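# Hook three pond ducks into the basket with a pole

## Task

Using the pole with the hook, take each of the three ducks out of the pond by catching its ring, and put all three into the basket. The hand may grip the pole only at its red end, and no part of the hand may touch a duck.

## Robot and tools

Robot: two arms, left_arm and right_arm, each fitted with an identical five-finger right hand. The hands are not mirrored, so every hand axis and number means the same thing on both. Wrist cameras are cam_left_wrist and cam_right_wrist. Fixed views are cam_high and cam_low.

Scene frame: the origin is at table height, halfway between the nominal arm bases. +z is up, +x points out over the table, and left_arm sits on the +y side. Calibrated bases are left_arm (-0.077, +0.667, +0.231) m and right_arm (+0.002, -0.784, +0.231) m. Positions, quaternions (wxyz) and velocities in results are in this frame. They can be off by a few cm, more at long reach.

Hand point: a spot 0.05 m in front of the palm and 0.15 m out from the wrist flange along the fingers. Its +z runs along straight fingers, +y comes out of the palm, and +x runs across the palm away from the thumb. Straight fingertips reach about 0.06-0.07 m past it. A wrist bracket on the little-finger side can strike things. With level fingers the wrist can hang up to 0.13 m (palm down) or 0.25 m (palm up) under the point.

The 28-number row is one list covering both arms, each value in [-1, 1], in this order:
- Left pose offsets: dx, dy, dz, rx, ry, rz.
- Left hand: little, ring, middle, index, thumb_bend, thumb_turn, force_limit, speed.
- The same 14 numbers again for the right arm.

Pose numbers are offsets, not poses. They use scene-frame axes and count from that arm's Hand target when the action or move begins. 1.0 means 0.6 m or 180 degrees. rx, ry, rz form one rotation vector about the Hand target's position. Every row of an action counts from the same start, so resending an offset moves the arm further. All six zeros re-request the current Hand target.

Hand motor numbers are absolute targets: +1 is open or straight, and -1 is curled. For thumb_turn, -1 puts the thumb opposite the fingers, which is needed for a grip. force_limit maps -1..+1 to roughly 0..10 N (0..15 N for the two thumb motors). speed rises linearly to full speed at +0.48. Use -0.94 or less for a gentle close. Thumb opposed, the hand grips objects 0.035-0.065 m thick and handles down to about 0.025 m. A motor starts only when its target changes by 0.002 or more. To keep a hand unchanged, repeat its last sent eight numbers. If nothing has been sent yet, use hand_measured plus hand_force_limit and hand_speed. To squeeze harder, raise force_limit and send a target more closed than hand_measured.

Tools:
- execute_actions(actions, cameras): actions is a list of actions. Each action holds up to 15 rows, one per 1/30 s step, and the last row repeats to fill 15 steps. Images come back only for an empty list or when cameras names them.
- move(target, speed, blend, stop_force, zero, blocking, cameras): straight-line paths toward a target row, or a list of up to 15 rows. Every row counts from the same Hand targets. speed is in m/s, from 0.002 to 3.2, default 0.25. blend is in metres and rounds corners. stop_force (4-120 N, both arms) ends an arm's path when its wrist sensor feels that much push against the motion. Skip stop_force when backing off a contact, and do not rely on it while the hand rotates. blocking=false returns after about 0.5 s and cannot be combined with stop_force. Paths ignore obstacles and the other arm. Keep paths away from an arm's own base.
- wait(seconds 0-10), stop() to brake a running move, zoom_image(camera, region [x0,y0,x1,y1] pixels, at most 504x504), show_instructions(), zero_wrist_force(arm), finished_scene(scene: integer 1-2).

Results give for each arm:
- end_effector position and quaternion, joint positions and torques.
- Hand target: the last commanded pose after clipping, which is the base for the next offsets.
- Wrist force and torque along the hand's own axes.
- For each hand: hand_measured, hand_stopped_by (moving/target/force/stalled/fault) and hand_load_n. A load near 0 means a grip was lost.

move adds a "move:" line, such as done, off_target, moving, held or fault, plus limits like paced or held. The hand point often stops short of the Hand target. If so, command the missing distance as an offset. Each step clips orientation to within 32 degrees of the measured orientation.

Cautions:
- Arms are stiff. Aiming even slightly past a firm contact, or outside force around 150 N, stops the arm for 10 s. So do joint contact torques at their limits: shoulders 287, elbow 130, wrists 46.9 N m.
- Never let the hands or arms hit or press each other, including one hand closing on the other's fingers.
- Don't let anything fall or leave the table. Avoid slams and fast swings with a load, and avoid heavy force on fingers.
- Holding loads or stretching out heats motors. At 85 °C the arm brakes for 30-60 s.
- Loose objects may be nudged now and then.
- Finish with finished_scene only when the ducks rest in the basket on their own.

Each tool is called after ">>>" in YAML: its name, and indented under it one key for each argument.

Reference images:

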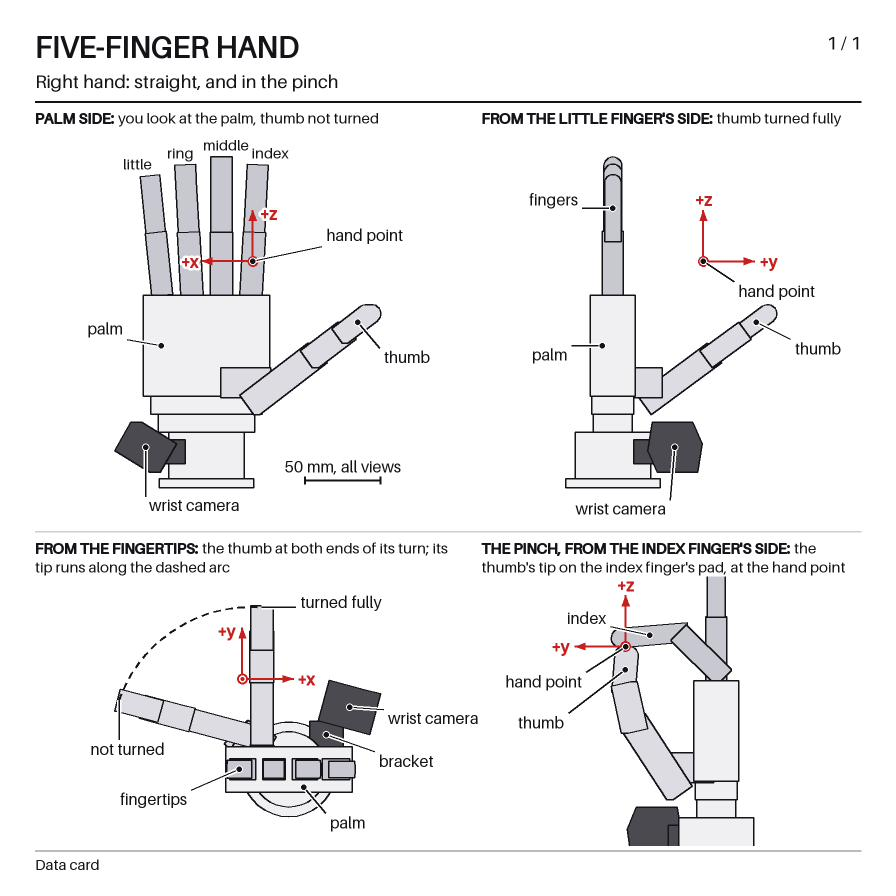

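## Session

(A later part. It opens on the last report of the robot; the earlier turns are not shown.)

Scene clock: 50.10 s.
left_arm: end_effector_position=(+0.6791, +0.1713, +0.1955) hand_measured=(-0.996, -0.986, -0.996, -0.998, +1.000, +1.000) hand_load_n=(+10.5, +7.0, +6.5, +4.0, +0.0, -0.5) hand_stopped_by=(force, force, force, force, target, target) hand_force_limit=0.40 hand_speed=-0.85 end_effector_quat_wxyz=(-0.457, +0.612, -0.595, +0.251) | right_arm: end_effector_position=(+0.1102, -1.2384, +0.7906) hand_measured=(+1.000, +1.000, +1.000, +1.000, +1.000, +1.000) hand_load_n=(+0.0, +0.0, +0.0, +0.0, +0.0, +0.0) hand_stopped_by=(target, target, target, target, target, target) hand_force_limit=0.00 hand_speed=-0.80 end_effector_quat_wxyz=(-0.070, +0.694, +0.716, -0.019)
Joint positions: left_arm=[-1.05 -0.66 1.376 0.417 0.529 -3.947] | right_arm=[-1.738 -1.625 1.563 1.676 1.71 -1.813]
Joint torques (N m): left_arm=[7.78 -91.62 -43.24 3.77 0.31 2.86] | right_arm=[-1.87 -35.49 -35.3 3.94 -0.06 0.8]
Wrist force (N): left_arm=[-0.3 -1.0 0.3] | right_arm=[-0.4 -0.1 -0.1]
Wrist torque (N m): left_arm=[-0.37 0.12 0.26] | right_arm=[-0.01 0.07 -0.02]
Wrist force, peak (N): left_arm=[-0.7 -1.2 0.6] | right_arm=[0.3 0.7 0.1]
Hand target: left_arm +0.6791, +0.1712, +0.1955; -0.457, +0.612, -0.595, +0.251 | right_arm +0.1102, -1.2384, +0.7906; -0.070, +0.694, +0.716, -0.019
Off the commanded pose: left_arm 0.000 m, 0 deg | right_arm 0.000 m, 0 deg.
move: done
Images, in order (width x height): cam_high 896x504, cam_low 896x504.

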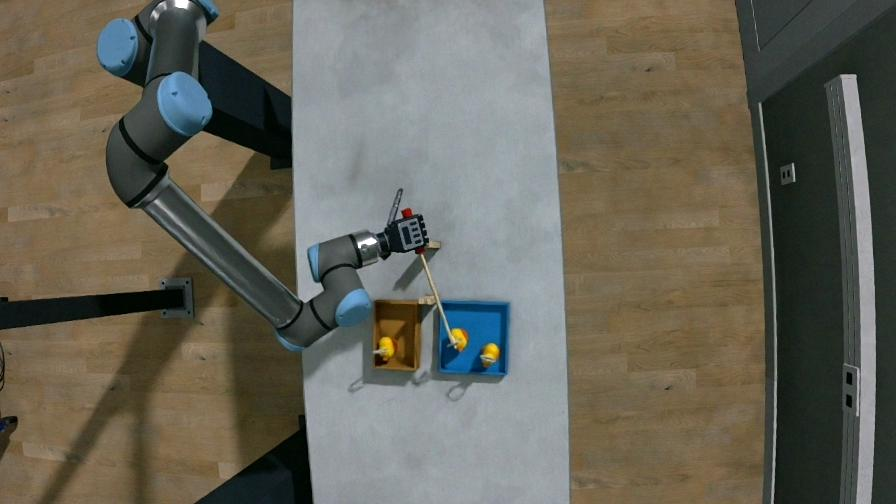

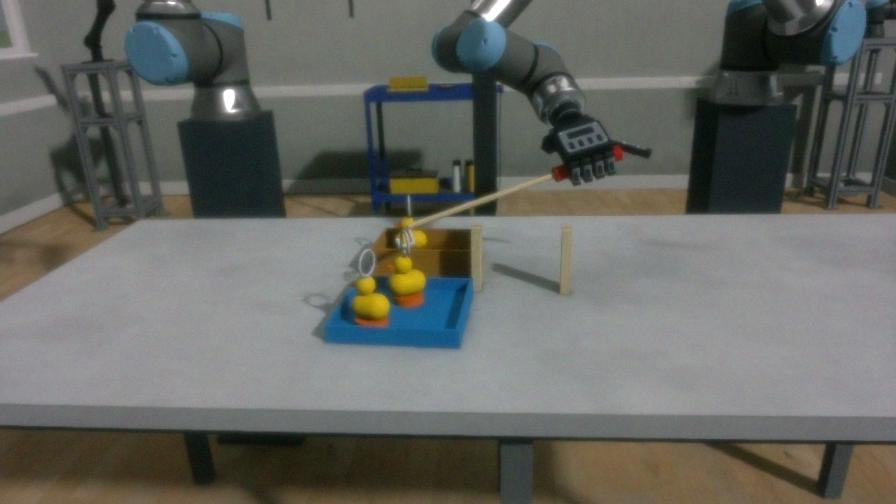

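>>> move:
  target: [0,0,0.0667,0,0,0,-1,-1,-1,-1,1,1,0.4,-0.85,0,0,0,0,0,0,1,1,1,1,1,1,0.0,-0.8]
  speed: 0.05
  cameras: ["cam_high","cam_low"]

>>> zoom_image:
  camera: "cam_high"
  region: [410, 270, 530, 390]

>>> zoom_image:
  camera: "cam_low"
  region: [340, 200, 480, 330]

Scene clock: 51.30 s.
left_arm: end_effector_position=(+0.6792, +0.1712, +0.2358) hand_measured=(-0.996, -0.986, -0.996, -0.998, +1.000, +1.000) hand_load_n=(+10.5, +7.5, +6.5, +3.5, +0.0, +0.0) hand_stopped_by=(force, force, force, force, target, target) hand_force_limit=0.40 hand_speed=-0.85 end_effector_quat_wxyz=(-0.457, +0.612, -0.595, +0.251) | right_arm: end_effector_position=(+0.1102, -1.2384, +0.7906) hand_measured=(+1.000, +1.000, +1.000, +1.000, +1.000, +1.000) hand_load_n=(-0.5, +0.0, +0.0, +0.0, +0.0, +0.0) hand_stopped_by=(target, target, target, target, target, target) hand_force_limit=0.00 hand_speed=-0.80 end_effector_quat_wxyz=(-0.070, +0.694, +0.716, -0.019)
Joint positions: left_arm=[-1.05 -0.703 1.373 0.462 0.529 -3.947] | right_arm=[-1.738 -1.625 1.563 1.676 1.71 -1.813]
Joint torques (N m): left_arm=[-13.79 -83.34 -41.37 -1.54 -2.26 -1.87] | right_arm=[0.15 -35.02 -36.41 4.42 -0.03 1.25]
Wrist force (N): left_arm=[0.0 -0.5 0.7] | right_arm=[0.0 -0.1 0.3]
Wrist torque (N m): left_arm=[-0.39 0.00 0.48] | right_arm=[-0.03 -0.01 0.00]
Wrist force, peak (N): left_arm=[0.1 -1.4 0.5] | right_arm=[0.4 -0.6 0.6]
Hand target: left_arm +0.6791, +0.1712, +0.2356; -0.457, +0.612, -0.595, +0.251 | right_arm +0.1102, -1.2384, +0.7906; -0.070, +0.694, +0.716, -0.019
Off the commanded pose: left_arm 0.000 m, 0 deg | right_arm 0.000 m, 0 deg.
move: done
Images, in order (width x height): cam_high 896x504, cam_low 896x504.

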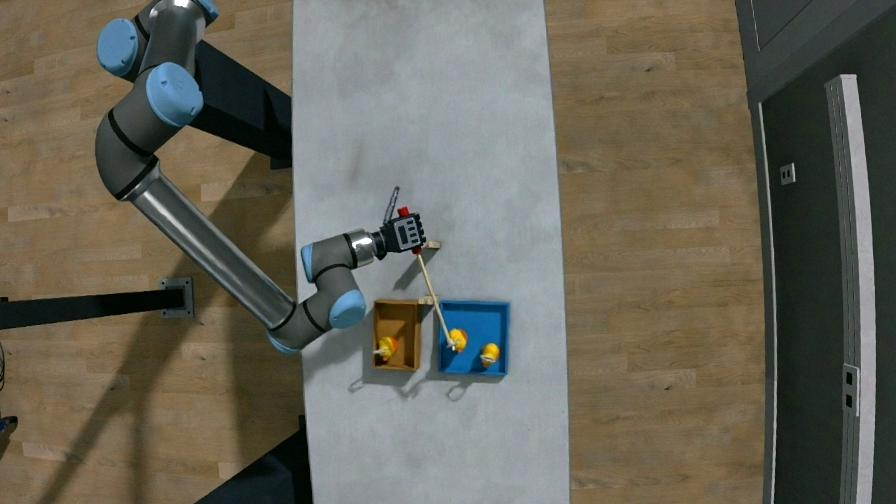

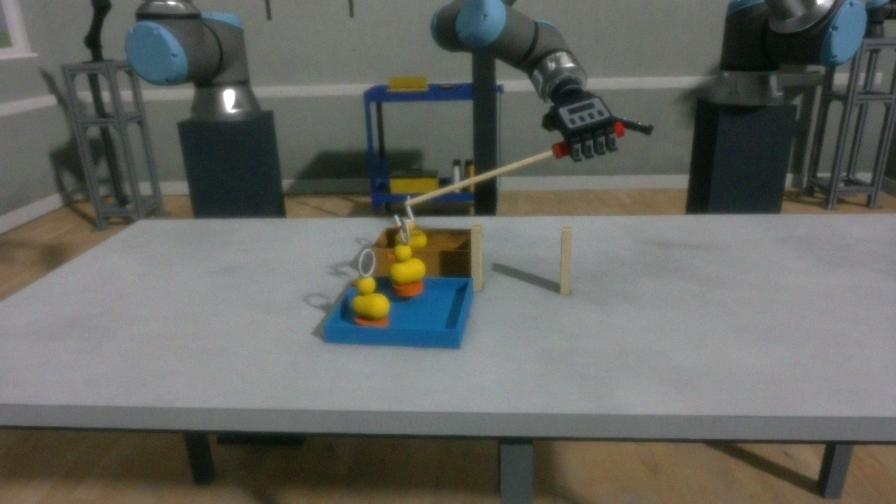

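Scaled by 4.200.

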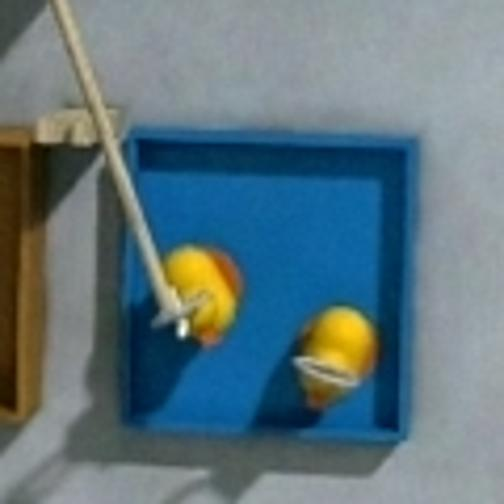

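Scaled by 3.600.

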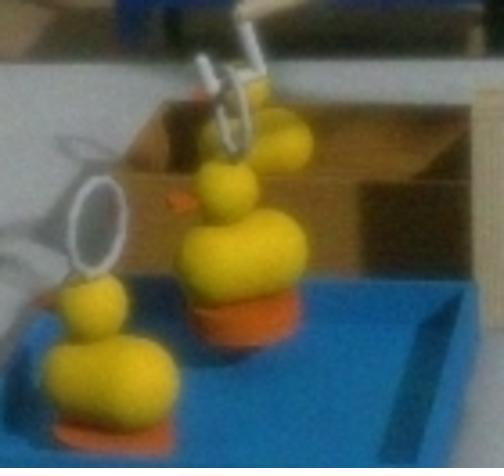

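>>> move:
  target:
    - [0,0,0.249,0,0,0,-1,-1,-1,-1,1,1,0.4,-0.85,0,0,0,0,0,0,1,1,1,1,1,1,0.0,-0.8]
    - [-0.2518,0.0647,0.249,0,0,0,-1,-1,-1,-1,1,1,0.4,-0.85,0,0,0,0,0,0,1,1,1,1,1,1,0.0,-0.8]
    - [-0.2518,0.0647,0.0765,0,0,0,-1,-1,-1,-1,1,1,0.4,-0.85,0,0,0,0,0,0,1,1,1,1,1,1,0.0,-0.8]
  speed: [0.1, 0.15, 0.1]
  blend: [0.02, 0.03, 0]
  cameras: ["cam_high","cam_low"]

>>> zoom_image:
  camera: "cam_high"
  region: [350, 280, 450, 390]

>>> zoom_image:
  camera: "cam_low"
  region: [320, 140, 520, 300]

Scene clock: 56.30 s.
left_arm: end_effector_position=(+0.5280, +0.2101, +0.2814) hand_measured=(-0.996, -0.986, -0.996, -0.998, +1.000, +1.000) hand_load_n=(+10.5, +7.5, +6.5, +4.0, +0.0, +0.0) hand_stopped_by=(force, force, force, force, target, target) hand_force_limit=0.40 hand_speed=-0.85 end_effector_quat_wxyz=(-0.457, +0.612, -0.595, +0.251) | right_arm: end_effector_position=(+0.1102, -1.2384, +0.7906) hand_measured=(+1.000, +1.000, +1.000, +1.000, +1.000, +1.000) hand_load_n=(+0.0, +0.0, +0.0, +0.0, -0.5, +0.0) hand_stopped_by=(target, target, target, target, target, target) hand_force_limit=0.00 hand_speed=-0.80 end_effector_quat_wxyz=(-0.070, +0.694, +0.716, -0.019)
Joint positions: left_arm=[-1.209 -0.864 1.667 0.607 0.481 -4.262] | right_arm=[-1.738 -1.625 1.563 1.676 1.71 -1.813]
Joint torques (N m): left_arm=[18.5 -103.52 -37.46 6.88 -0.37 3.61] | right_arm=[1.05 -35.2 -34.43 4.37 0.29 0.83]
Wrist force (N): left_arm=[0.5 -0.3 0.6] | right_arm=[0.1 -0.2 0.6]
Wrist torque (N m): left_arm=[-0.31 -0.09 0.55] | right_arm=[-0.06 -0.03 0.00]
Wrist force, peak (N): left_arm=[0.5 -2.0 0.7] | right_arm=[-0.4 -0.5 0.5]
Hand target: left_arm +0.5281, +0.2100, +0.2815; -0.457, +0.612, -0.595, +0.251 | right_arm +0.1102, -1.2384, +0.7906; -0.070, +0.694, +0.716, -0.019
Off the commanded pose: left_arm 0.000 m, 0 deg | right_arm 0.000 m, 0 deg.
move: done
Images, in order (width x height): cam_high 896x504, cam_low 896x504.

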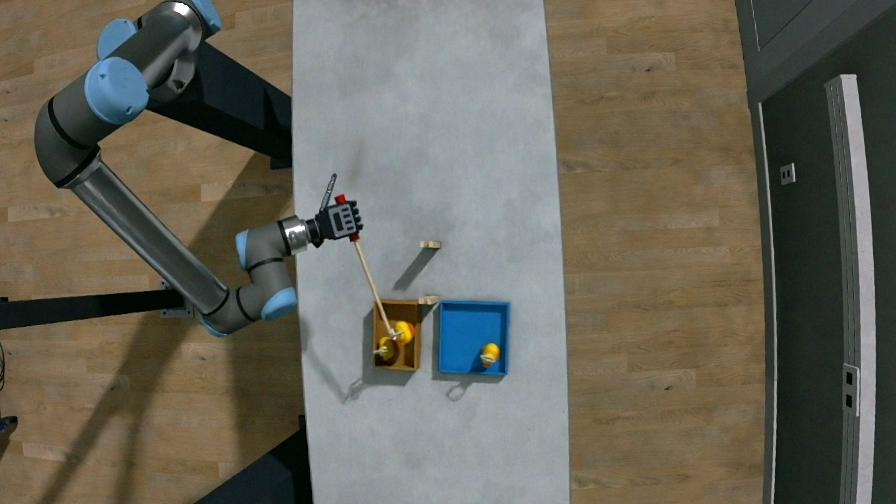

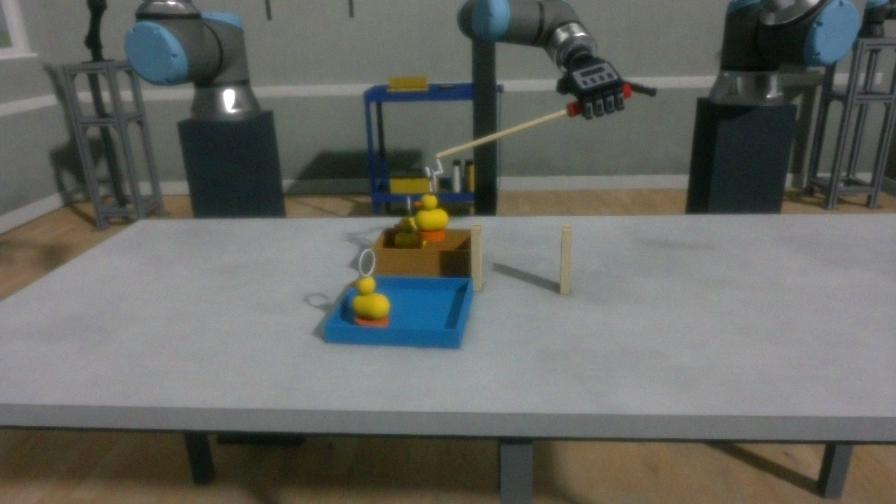

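Scaled by 4.582.

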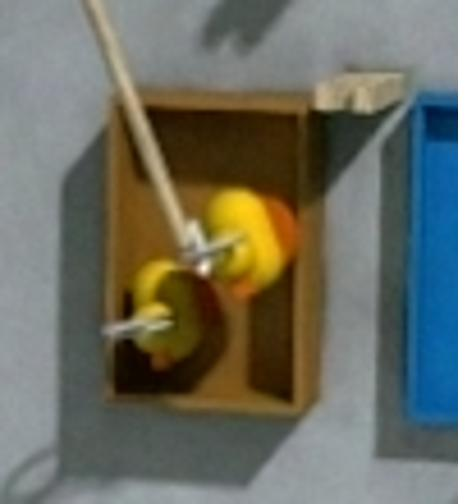

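Scaled by 2.520.

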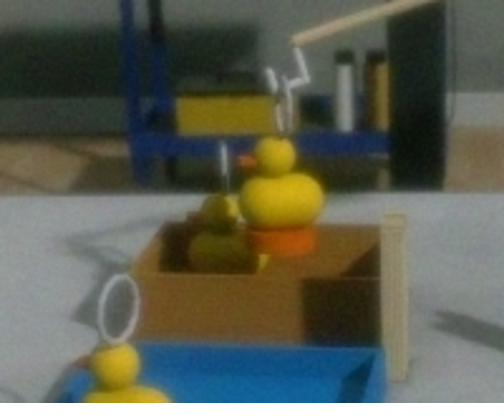

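>>> move:
  target: [0.0,0.0,-0.0833,0,0,0,-1,-1,-1,-1,1,1,0.4,-0.85,0,0,0,0,0,0,1,1,1,1,1,1,0.0,-0.8]
  speed: 0.06
  cameras: ["cam_high","cam_low"]

>>> zoom_image:
  camera: "cam_high"
  region: [350, 280, 450, 390]

>>> zoom_image:
  camera: "cam_low"
  region: [320, 140, 520, 300]

Scene clock: 57.70 s.
left_arm: end_effector_position=(+0.5280, +0.2100, +0.2313) hand_measured=(-0.996, -0.986, -0.996, -0.998, +1.000, +1.000) hand_load_n=(+10.5, +7.5, +6.5, +4.0, +0.0, -0.5) hand_stopped_by=(force, force, force, force, target, target) hand_force_limit=0.40 hand_speed=-0.85 end_effector_quat_wxyz=(-0.457, +0.612, -0.595, +0.251) end_effector_velocity=(+0.000, +0.000, +0.004) end_effector_angular_velocity=(+0.001, +0.000, +0.000) | right_arm: end_effector_position=(+0.1102, -1.2384, +0.7906) hand_measured=(+1.000, +1.000, +1.000, +1.000, +1.000, +1.000) hand_load_n=(+0.0, +0.0, +0.0, +0.0, +0.0, +0.0) hand_stopped_by=(target, target, target, target, target, target) hand_force_limit=0.00 hand_speed=-0.80 end_effector_quat_wxyz=(-0.070, +0.694, +0.716, -0.019)
Joint positions: left_arm=[-1.209 -0.803 1.671 0.542 0.481 -4.262] | right_arm=[-1.738 -1.625 1.563 1.676 1.71 -1.813]
Joint velocities: left_arm=[0 -0.005 0 0.006 0 0] | right_arm=[within noise]
Joint torques (N m): left_arm=[9.61 -103.32 -17.02 6.94 -0.02 1.19] | right_arm=[-1.97 -34.05 -35.69 4.28 0.33 1.14]
Wrist force (N): left_arm=[0.2 -0.4 0.7] | right_arm=[0.0 -0.2 0.3]
Wrist torque (N m): left_arm=[-0.33 -0.03 0.54] | right_arm=[-0.04 0.00 -0.01]
Wrist force, peak (N): left_arm=[0.5 0.2 1.5] | right_arm=[-0.4 -0.3 0.6]
Hand target: left_arm +0.5281, +0.2100, +0.2315; -0.457, +0.612, -0.595, +0.251 | right_arm +0.1102, -1.2384, +0.7906; -0.070, +0.694, +0.716, -0.019
Off the commanded pose: left_arm 0.000 m, 0 deg | right_arm 0.000 m, 0 deg.
move: done
Images, in order (width x height): cam_high 896x504, cam_low 896x504.

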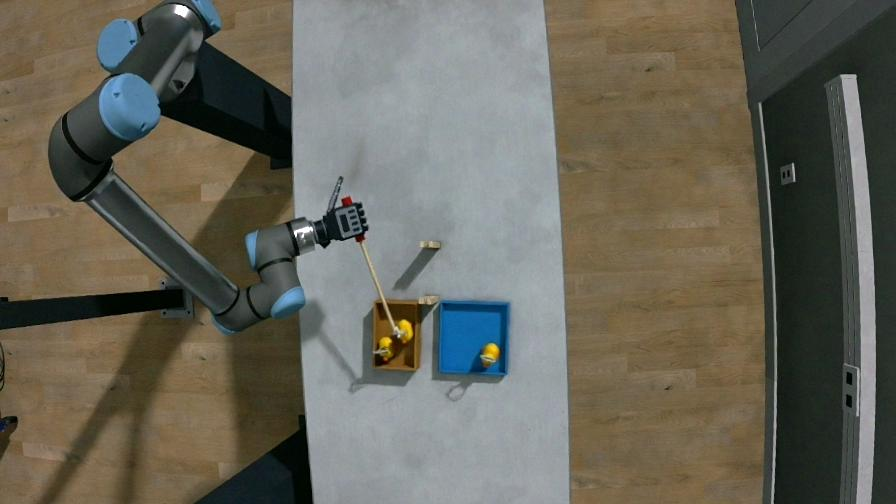

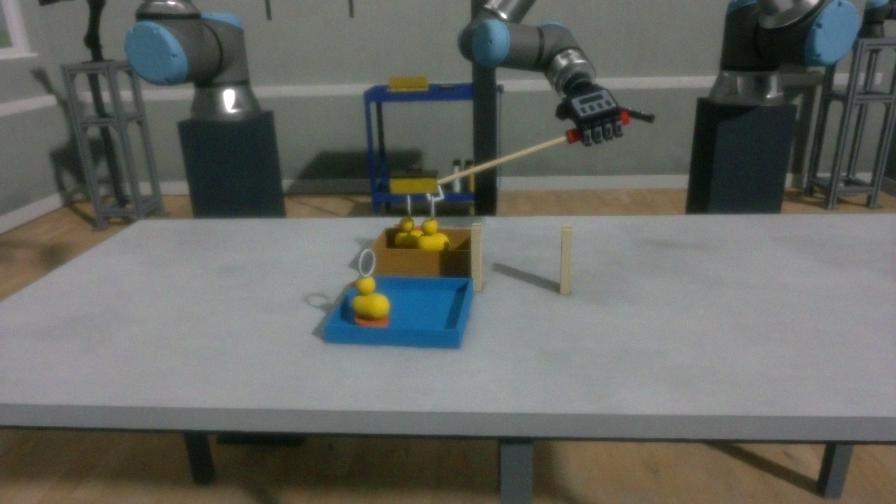

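Scaled by 4.582.

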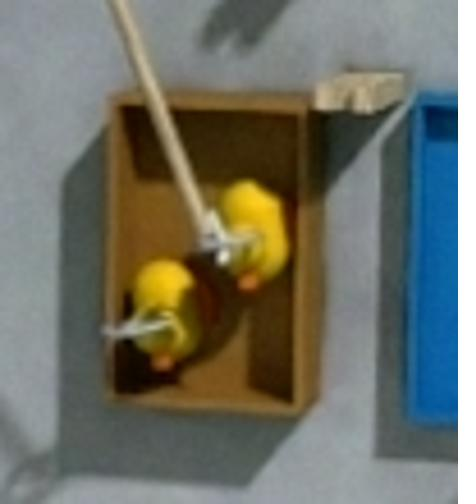

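Scaled by 2.520.

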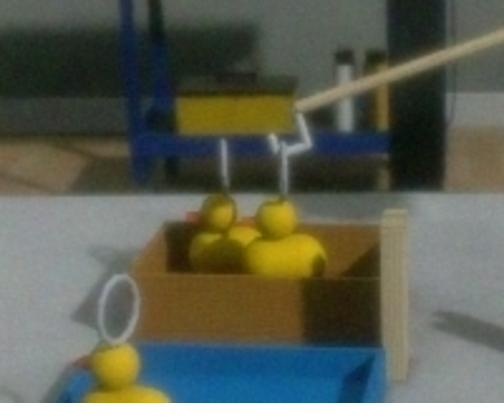

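>>> move:
  target: [-0.0015,-0.01,-0.06,0,0,0,-1,-1,-1,-1,1,1,0.4,-0.85,0,0,0,0,0,0,1,1,1,1,1,1,0.0,-0.8]
  speed: 0.04
  cameras: ["cam_high","cam_low"]

>>> zoom_image:
  camera: "cam_high"
  region: [350, 280, 450, 390]

>>> zoom_image:
  camera: "cam_low"
  region: [350, 170, 490, 290]

Scene clock: 59.23 s.
left_arm: end_effector_position=(+0.5272, +0.2038, +0.1953) hand_measured=(-0.996, -0.986, -0.996, -0.998, +1.000, +1.000) hand_load_n=(+10.5, +7.0, +6.5, +4.0, +0.0, -0.5) hand_stopped_by=(force, force, force, force, target, target) hand_force_limit=0.40 hand_speed=-0.85 end_effector_quat_wxyz=(-0.457, +0.612, -0.595, +0.251) | right_arm: end_effector_position=(+0.1102, -1.2384, +0.7906) hand_measured=(+1.000, +1.000, +1.000, +1.000, +1.000, +1.000) hand_load_n=(+0.0, +0.0, +0.5, +0.0, +0.0, +0.0) hand_stopped_by=(target, target, target, target, target, target) hand_force_limit=0.00 hand_speed=-0.80 end_effector_quat_wxyz=(-0.070, +0.694, +0.716, -0.019)
Joint positions: left_arm=[-1.214 -0.751 1.659 0.51 0.481 -4.272] | right_arm=[-1.738 -1.625 1.563 1.676 1.71 -1.813]
Joint torques (N m): left_arm=[-8.65 -110.77 -27.02 6.93 -2.85 -0.57] | right_arm=[-2.89 -36.91 -35.66 4.42 0.25 1.23]
Wrist force (N): left_arm=[0.0 -0.5 0.8] | right_arm=[0.0 -0.2 -0.1]
Wrist torque (N m): left_arm=[-0.29 0.03 0.46] | right_arm=[-0.02 0.02 -0.01]
Wrist force, peak (N): left_arm=[0.3 -1.2 0.8] | right_arm=[0.2 -0.6 0.5]
Hand target: left_arm +0.5272, +0.2040, +0.1955; -0.457, +0.612, -0.595, +0.251 | right_arm +0.1102, -1.2384, +0.7906; -0.070, +0.694, +0.716, -0.019
Off the commanded pose: left_arm 0.000 m, 0 deg | right_arm 0.000 m, 0 deg.
move: done
Images, in order (width x height): cam_high 896x504, cam_low 896x504.

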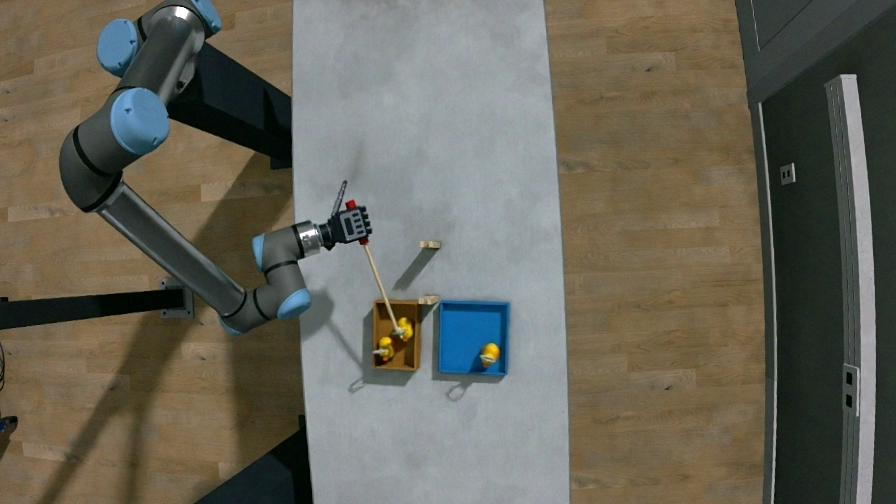

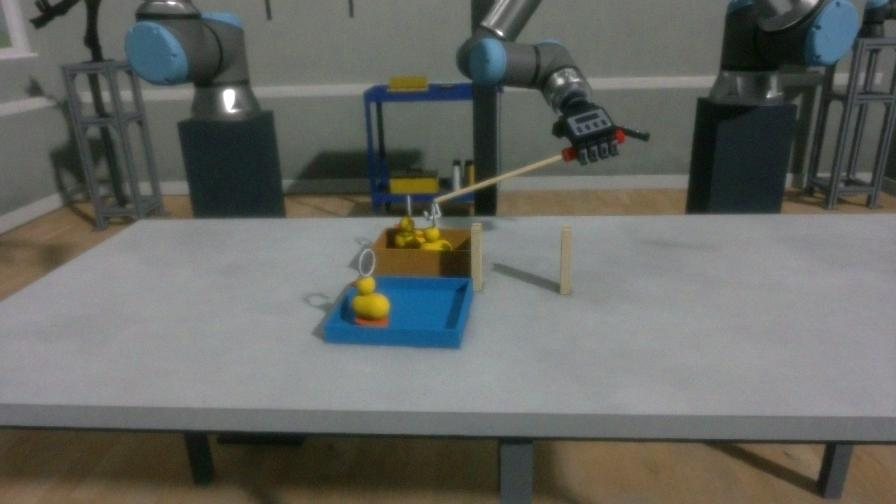

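Scaled by 4.582.

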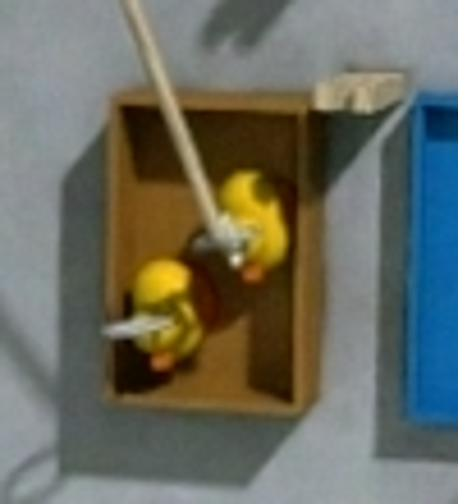

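Scaled by 3.600.

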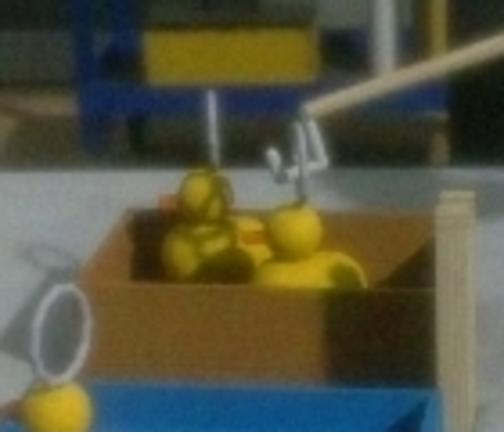

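>>> move:
  target: [-0.0282,0.1132,0,0,0,0,-1,-1,-1,-1,1,1,0.4,-0.85,0,0,0,0,0,0,1,1,1,1,1,1,0.0,-0.8]
  speed: 0.05
  cameras: ["cam_high","cam_low"]

>>> zoom_image:
  camera: "cam_high"
  region: [350, 280, 450, 390]

>>> zoom_image:
  camera: "cam_high"
  region: [410, 270, 530, 390]

>>> zoom_image:
  camera: "cam_low"
  region: [330, 170, 490, 340]

Scene clock: 61.13 s.
left_arm: end_effector_position=(+0.5103, +0.2721, +0.1955) hand_measured=(-0.996, -0.986, -0.996, -0.998, +1.000, +1.000) hand_load_n=(+10.5, +7.5, +6.5, +4.0, -0.5, +0.0) hand_stopped_by=(force, force, force, force, target, target) hand_force_limit=0.40 hand_speed=-0.85 end_effector_quat_wxyz=(-0.457, +0.612, -0.595, +0.251) end_effector_velocity=(+0.000, -0.002, +0.001) end_effector_angular_velocity=(+0.002, +0.000, -0.001) | right_arm: end_effector_position=(+0.1102, -1.2384, +0.7906) hand_measured=(+1.000, +1.000, +1.000, +1.000, +1.000, +1.000) hand_load_n=(+0.0, +0.0, +0.0, +0.0, +0.0, +0.0) hand_stopped_by=(target, target, target, target, target, target) hand_force_limit=0.00 hand_speed=-0.80 end_effector_quat_wxyz=(-0.070, +0.694, +0.716, -0.019)
Joint positions: left_arm=[-1.198 -0.821 1.809 0.402 0.483 -4.24] | right_arm=[-1.738 -1.625 1.563 1.676 1.71 -1.813]
Joint velocities: left_arm=[0 0.001 -0.004 0.005 0 0] | right_arm=[within noise]
Joint torques (N m): left_arm=[-4.05 -64.91 -36.73 7.5 0.45 -0.98] | right_arm=[-3.33 -33.64 -35.59 4.19 0.05 1.32]
Wrist force (N): left_arm=[0.0 -1.5 0.7] | right_arm=[0.1 -0.5 -0.2]
Wrist torque (N m): left_arm=[-0.43 0.08 0.28] | right_arm=[-0.05 0.00 0.00]
Wrist force, peak (N): left_arm=[-1.0 -1.2 1.0] | right_arm=[0.2 -0.6 0.5]
Hand target: left_arm +0.5102, +0.2719, +0.1955; -0.457, +0.612, -0.595, +0.251 | right_arm +0.1102, -1.2384, +0.7906; -0.070, +0.694, +0.716, -0.019
Off the commanded pose: left_arm 0.000 m, 0 deg | right_arm 0.000 m, 0 deg.
move: done
Images, in order (width x height): cam_high 896x504, cam_low 896x504.

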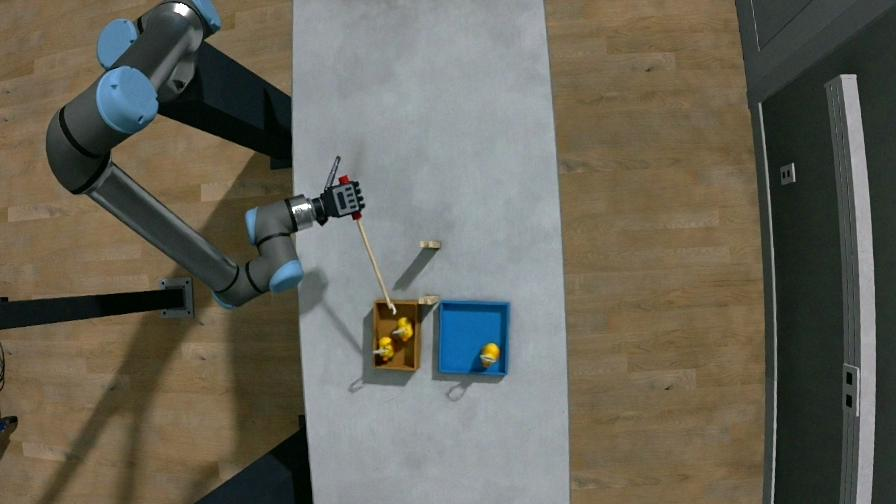

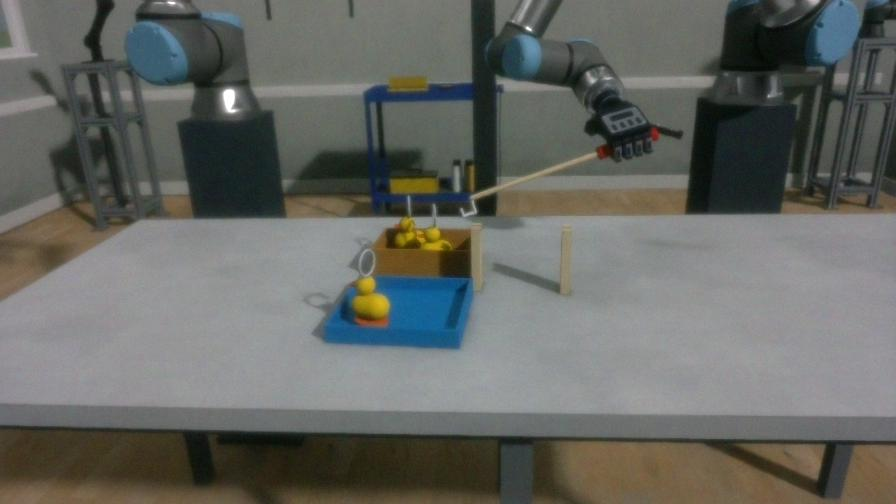

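Scaled by 4.582.

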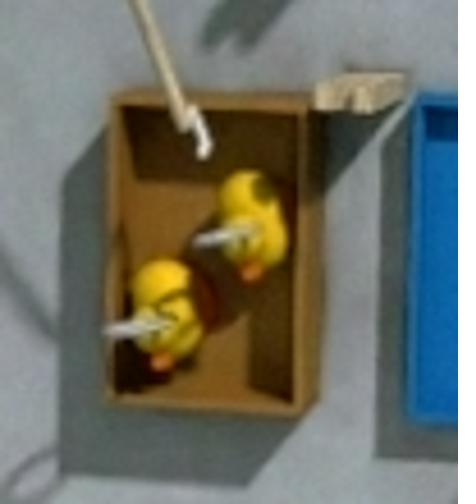

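Scaled by 4.200.

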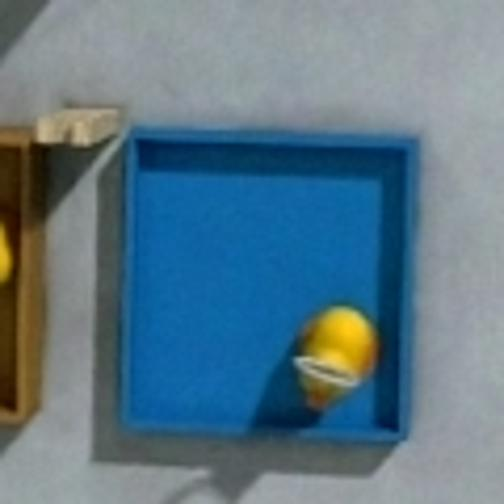

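Scaled by 2.965.

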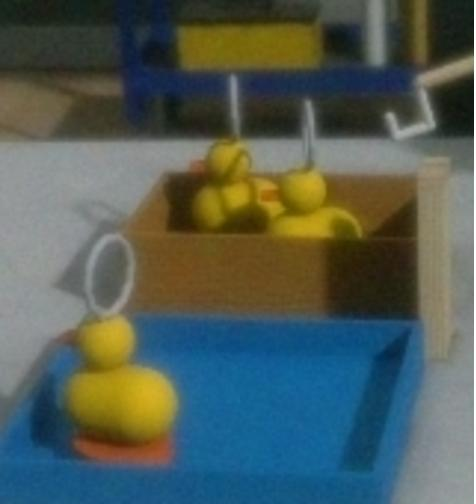

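>>> move:
  target:
    - [0,0,0.1408,0,0,0,-1,-1,-1,-1,1,1,0.4,-0.85,0,0,0,0,0,0,1,1,1,1,1,1,0.0,-0.8]
    - [0.5865,-0.1565,0.1408,0,0,-0.0778,-1,-1,-1,-1,1,1,0.4,-0.85,0,0,0,0,0,0,1,1,1,1,1,1,0.0,-0.8]
    - [0.5865,-0.1565,0.035,0,0,-0.0778,-1,-1,-1,-1,1,1,0.4,-0.85,0,0,0,0,0,0,1,1,1,1,1,1,0.0,-0.8]
  speed: [0.15, 0.2, 0.1]
  blend: [0.03, 0.02, 0]
  cameras: ["cam_high","cam_low"]

>>> zoom_image:
  camera: "cam_high"
  region: [440, 270, 540, 390]

>>> zoom_image:
  camera: "cam_low"
  region: [320, 200, 480, 340]

Scene clock: 65.17 s.
left_arm: end_effector_position=(+0.8620, +0.1781, +0.2162) hand_measured=(-0.996, -0.986, -0.996, -0.998, +1.000, +1.000) hand_load_n=(+10.0, +7.0, +6.5, +4.0, +0.0, +0.0) hand_stopped_by=(force, force, force, force, target, target) hand_force_limit=0.40 hand_speed=-0.85 end_effector_quat_wxyz=(+0.423, -0.535, +0.665, -0.305) | right_arm: end_effector_position=(+0.1102, -1.2384, +0.7906) hand_measured=(+1.000, +1.000, +1.000, +1.000, +1.000, +1.000) hand_load_n=(+0.0, +0.0, +0.0, +0.0, +0.0, +0.0) hand_stopped_by=(target, target, target, target, target, target) hand_force_limit=0.00 hand_speed=-0.80 end_effector_quat_wxyz=(-0.070, +0.694, +0.716, -0.019)
Joint positions: left_arm=[-0.856 -0.652 1.222 0.115 0.808 -3.386] | right_arm=[-1.738 -1.625 1.563 1.676 1.71 -1.813]
Joint torques (N m): left_arm=[-17 -124.19 -50.79 4.76 0.93 -1.02] | right_arm=[-2.02 -34.29 -35.85 4.17 -0.34 1.13]
Wrist force (N): left_arm=[-0.2 -0.5 0.6] | right_arm=[-0.1 -0.1 0.0]
Wrist torque (N m): left_arm=[-0.26 0.11 0.36] | right_arm=[-0.02 0.03 0.00]
Wrist force, peak (N): left_arm=[-0.4 -1.9 1.4] | right_arm=[0.4 -0.3 0.6]
Hand target: left_arm +0.8621, +0.1780, +0.2165; +0.423, -0.535, +0.665, -0.305 | right_arm +0.1102, -1.2384, +0.7906; -0.070, +0.694, +0.716, -0.019
Off the commanded pose: left_arm 0.000 m, 0 deg | right_arm 0.000 m, 0 deg.
move: done
Images, in order (width x height): cam_high 896x504, cam_low 896x504.

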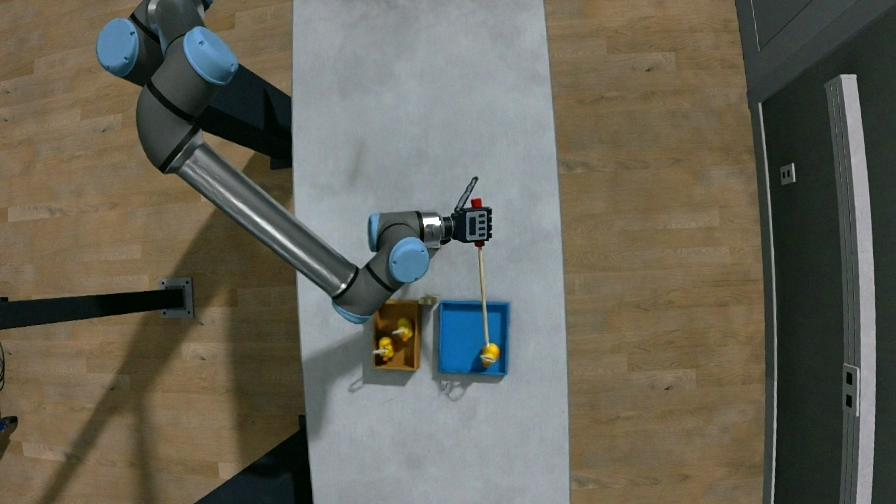

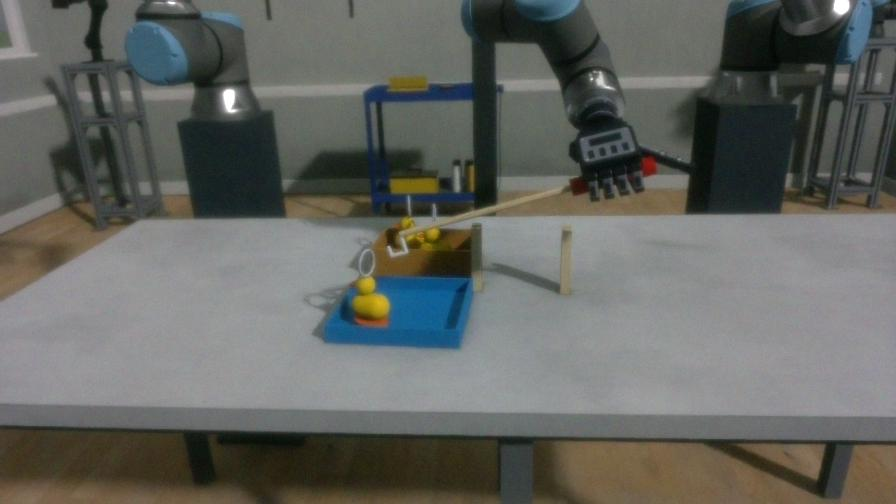

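Scaled by 4.200.

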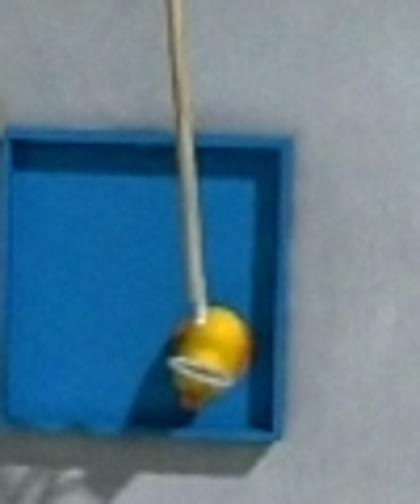

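Scaled by 3.150.

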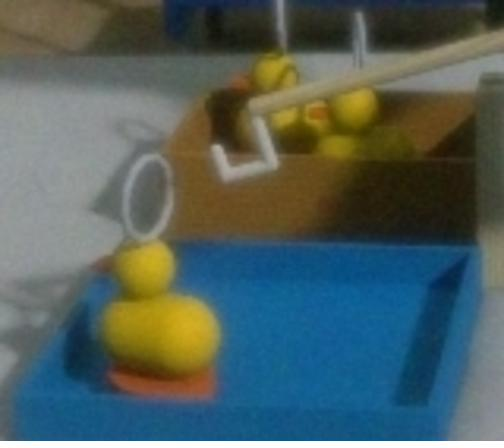

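>>> move:
  target:
    - [-0.0067,0.0,-0.035,0,0,0,-1,-1,-1,-1,1,1,0.4,-0.85,0,0,0,0,0,0,1,1,1,1,1,1,0.0,-0.8]
    - [-0.0067,-0.0417,-0.035,0,0,0,-1,-1,-1,-1,1,1,0.4,-0.85,0,0,0,0,0,0,1,1,1,1,1,1,0.0,-0.8]
  speed: [0.06, 0.06]
  blend: [0.008, 0]
  cameras: ["cam_high","cam_low"]

>>> zoom_image:
  camera: "cam_high"
  region: [440, 270, 540, 390]

>>> zoom_image:
  camera: "cam_low"
  region: [320, 200, 480, 340]

Scene clock: 66.77 s.
left_arm: end_effector_position=(+0.8581, +0.1528, +0.1954) hand_measured=(-0.996, -0.986, -0.996, -0.998, +1.000, +1.000) hand_load_n=(+10.5, +7.0, +6.0, +4.0, +0.0, +0.0) hand_stopped_by=(force, force, force, force, target, target) hand_force_limit=0.40 hand_speed=-0.85 end_effector_quat_wxyz=(+0.423, -0.535, +0.665, -0.305) | right_arm: end_effector_position=(+0.1102, -1.2384, +0.7906) hand_measured=(+1.000, +1.000, +1.000, +1.000, +1.000, +1.000) hand_load_n=(+0.0, +0.0, +0.0, +0.0, +0.0, +0.0) hand_stopped_by=(target, target, target, target, target, target) hand_force_limit=0.00 hand_speed=-0.80 end_effector_quat_wxyz=(-0.070, +0.694, +0.716, -0.019)
Joint positions: left_arm=[-0.878 -0.611 1.185 0.124 0.791 -3.406] | right_arm=[-1.738 -1.625 1.563 1.676 1.71 -1.813]
Joint torques (N m): left_arm=[15.58 -124.16 -20.68 -3.35 1.29 2.58] | right_arm=[0.27 -36.13 -35.2 4.28 -0.06 1.18]
Wrist force (N): left_arm=[-0.2 -1.0 0.4] | right_arm=[-0.3 -0.2 0.0]
Wrist torque (N m): left_arm=[-0.32 0.12 0.35] | right_arm=[-0.02 0.04 -0.01]
Wrist force, peak (N): left_arm=[-0.6 -2.3 0.1] | right_arm=[-0.6 0.0 0.5]
Hand target: left_arm +0.8581, +0.1530, +0.1955; +0.423, -0.535, +0.665, -0.305 | right_arm +0.1102, -1.2384, +0.7906; -0.070, +0.694, +0.716, -0.019
Off the commanded pose: left_arm 0.000 m, 0 deg | right_arm 0.000 m, 0 deg.
move: done
Images, in order (width x height): cam_high 896x504, cam_low 896x504.

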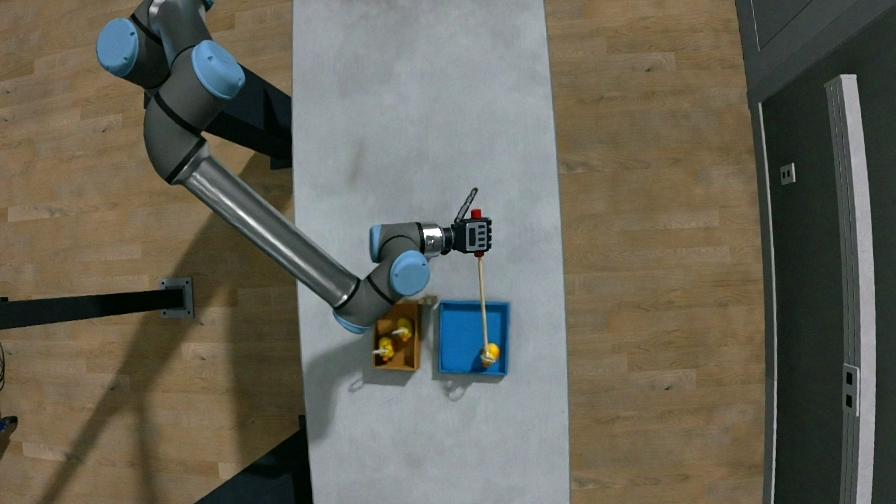

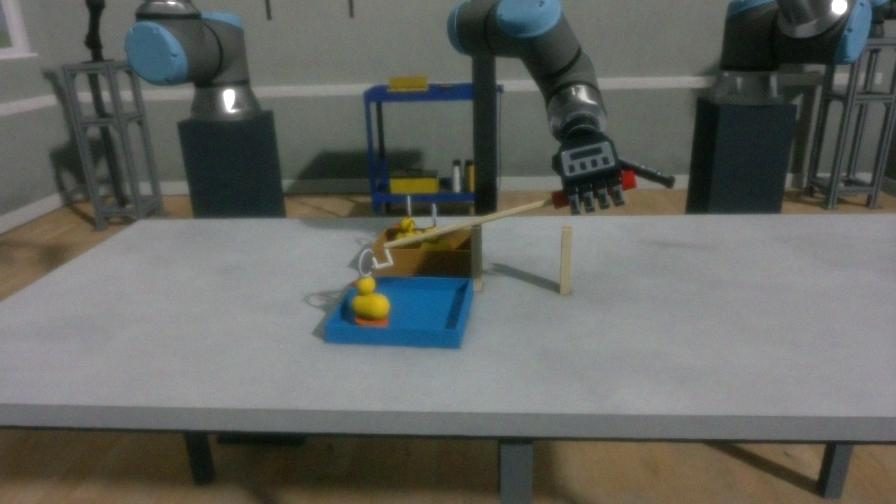

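Scaled by 4.200.

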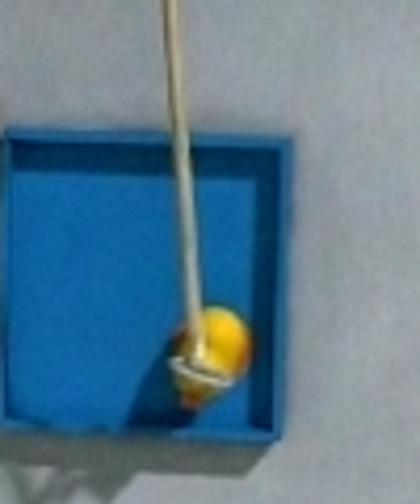

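Scaled by 3.150.

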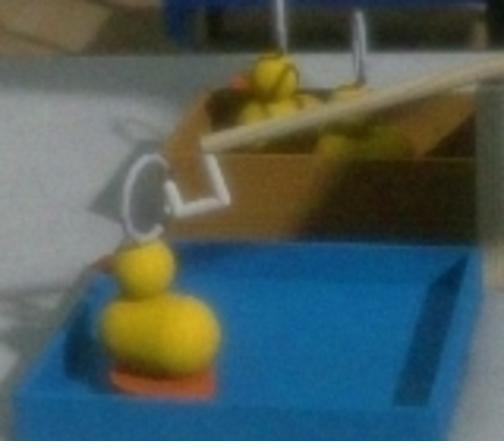

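>>> zoom_image:
  camera: "cam_high"
  region: [465, 335, 510, 380]

Scaled by 11.200.

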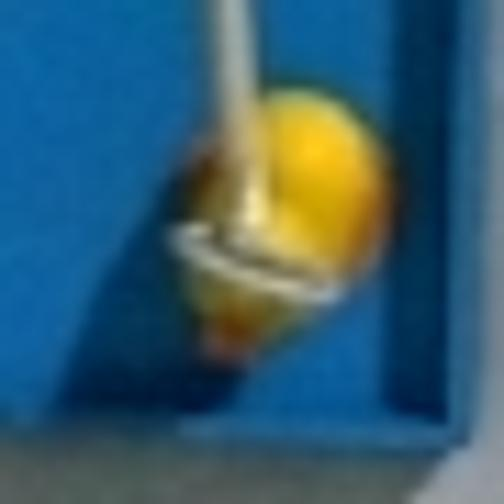

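>>> move:
  target: [0.0,-0.05,0.0,0,0,0,-1,-1,-1,-1,1,1,0.4,-0.85,0,0,0,0,0,0,1,1,1,1,1,1,0.0,-0.8]
  speed: 0.05
  cameras: ["cam_high","cam_low"]

>>> zoom_image:
  camera: "cam_high"
  region: [465, 335, 510, 380]

>>> zoom_image:
  camera: "cam_low"
  region: [320, 220, 440, 340]

Scene clock: 68.13 s.
left_arm: end_effector_position=(+0.8580, +0.1228, +0.1954) hand_measured=(-0.996, -0.986, -0.996, -0.998, +1.000, +1.000) hand_load_n=(+10.5, +7.0, +6.5, +4.0, +0.0, -0.5) hand_stopped_by=(force, force, force, force, target, target) hand_force_limit=0.40 hand_speed=-0.85 end_effector_quat_wxyz=(+0.423, -0.535, +0.665, -0.305) | right_arm: end_effector_position=(+0.1102, -1.2384, +0.7906) hand_measured=(+1.000, +1.000, +1.000, +1.000, +1.000, +1.000) hand_load_n=(+0.0, +0.0, +0.0, +0.0, +0.0, +0.0) hand_stopped_by=(target, target, target, target, target, target) hand_force_limit=0.00 hand_speed=-0.80 end_effector_quat_wxyz=(-0.070, +0.694, +0.716, -0.019)
Joint positions: left_arm=[-0.899 -0.579 1.121 0.17 0.775 -3.425] | right_arm=[-1.738 -1.625 1.563 1.676 1.71 -1.813]
Joint torques (N m): left_arm=[18.71 -129.5 -24.39 -2.24 1.85 2.48] | right_arm=[-0.99 -36.42 -36.22 4.01 0.22 1.84]
Wrist force (N): left_arm=[-0.6 -1.1 1.1] | right_arm=[-0.3 0.1 -0.1]
Wrist torque (N m): left_arm=[-0.37 0.10 0.35] | right_arm=[0.03 0.05 -0.01]
Wrist force, peak (N): left_arm=[-1.6 -1.0 0.8] | right_arm=[0.2 -0.8 0.4]
Hand target: left_arm +0.8581, +0.1230, +0.1955; +0.423, -0.535, +0.665, -0.305 | right_arm +0.1102, -1.2384, +0.7906; -0.070, +0.694, +0.716, -0.019
Off the commanded pose: left_arm 0.000 m, 0 deg | right_arm 0.000 m, 0 deg.
move: done
Images, in order (width x height): cam_high 896x504, cam_low 896x504.

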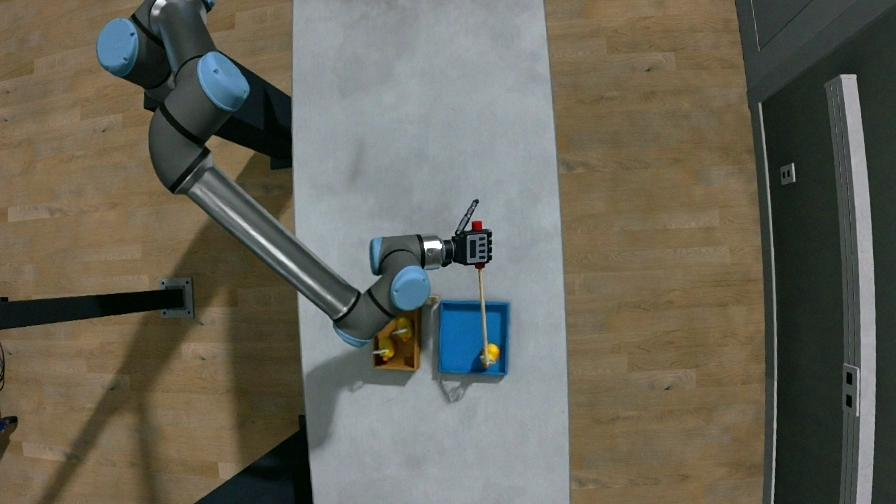

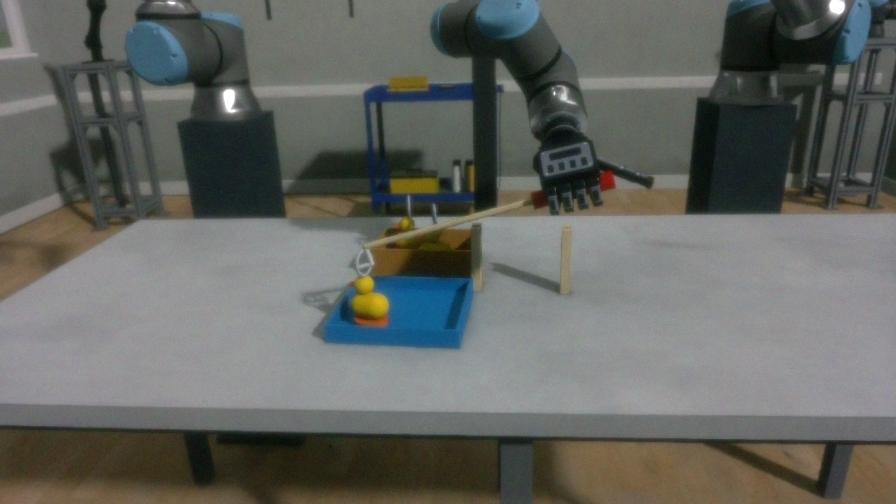

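Scaled by 11.200.

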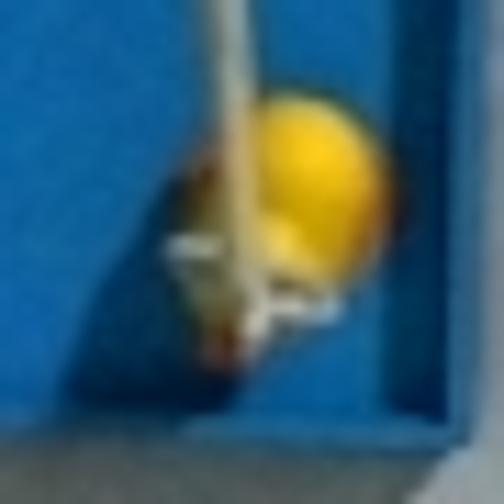

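Scaled by 4.200.

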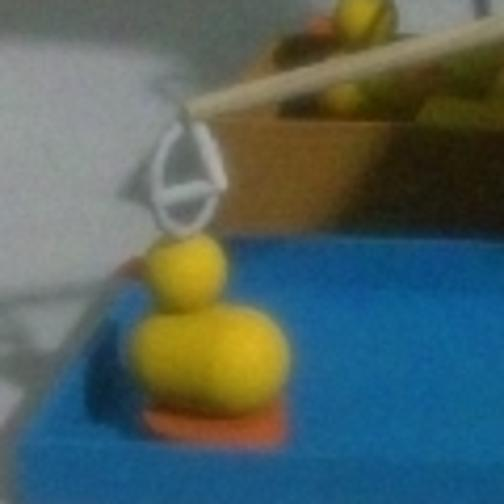

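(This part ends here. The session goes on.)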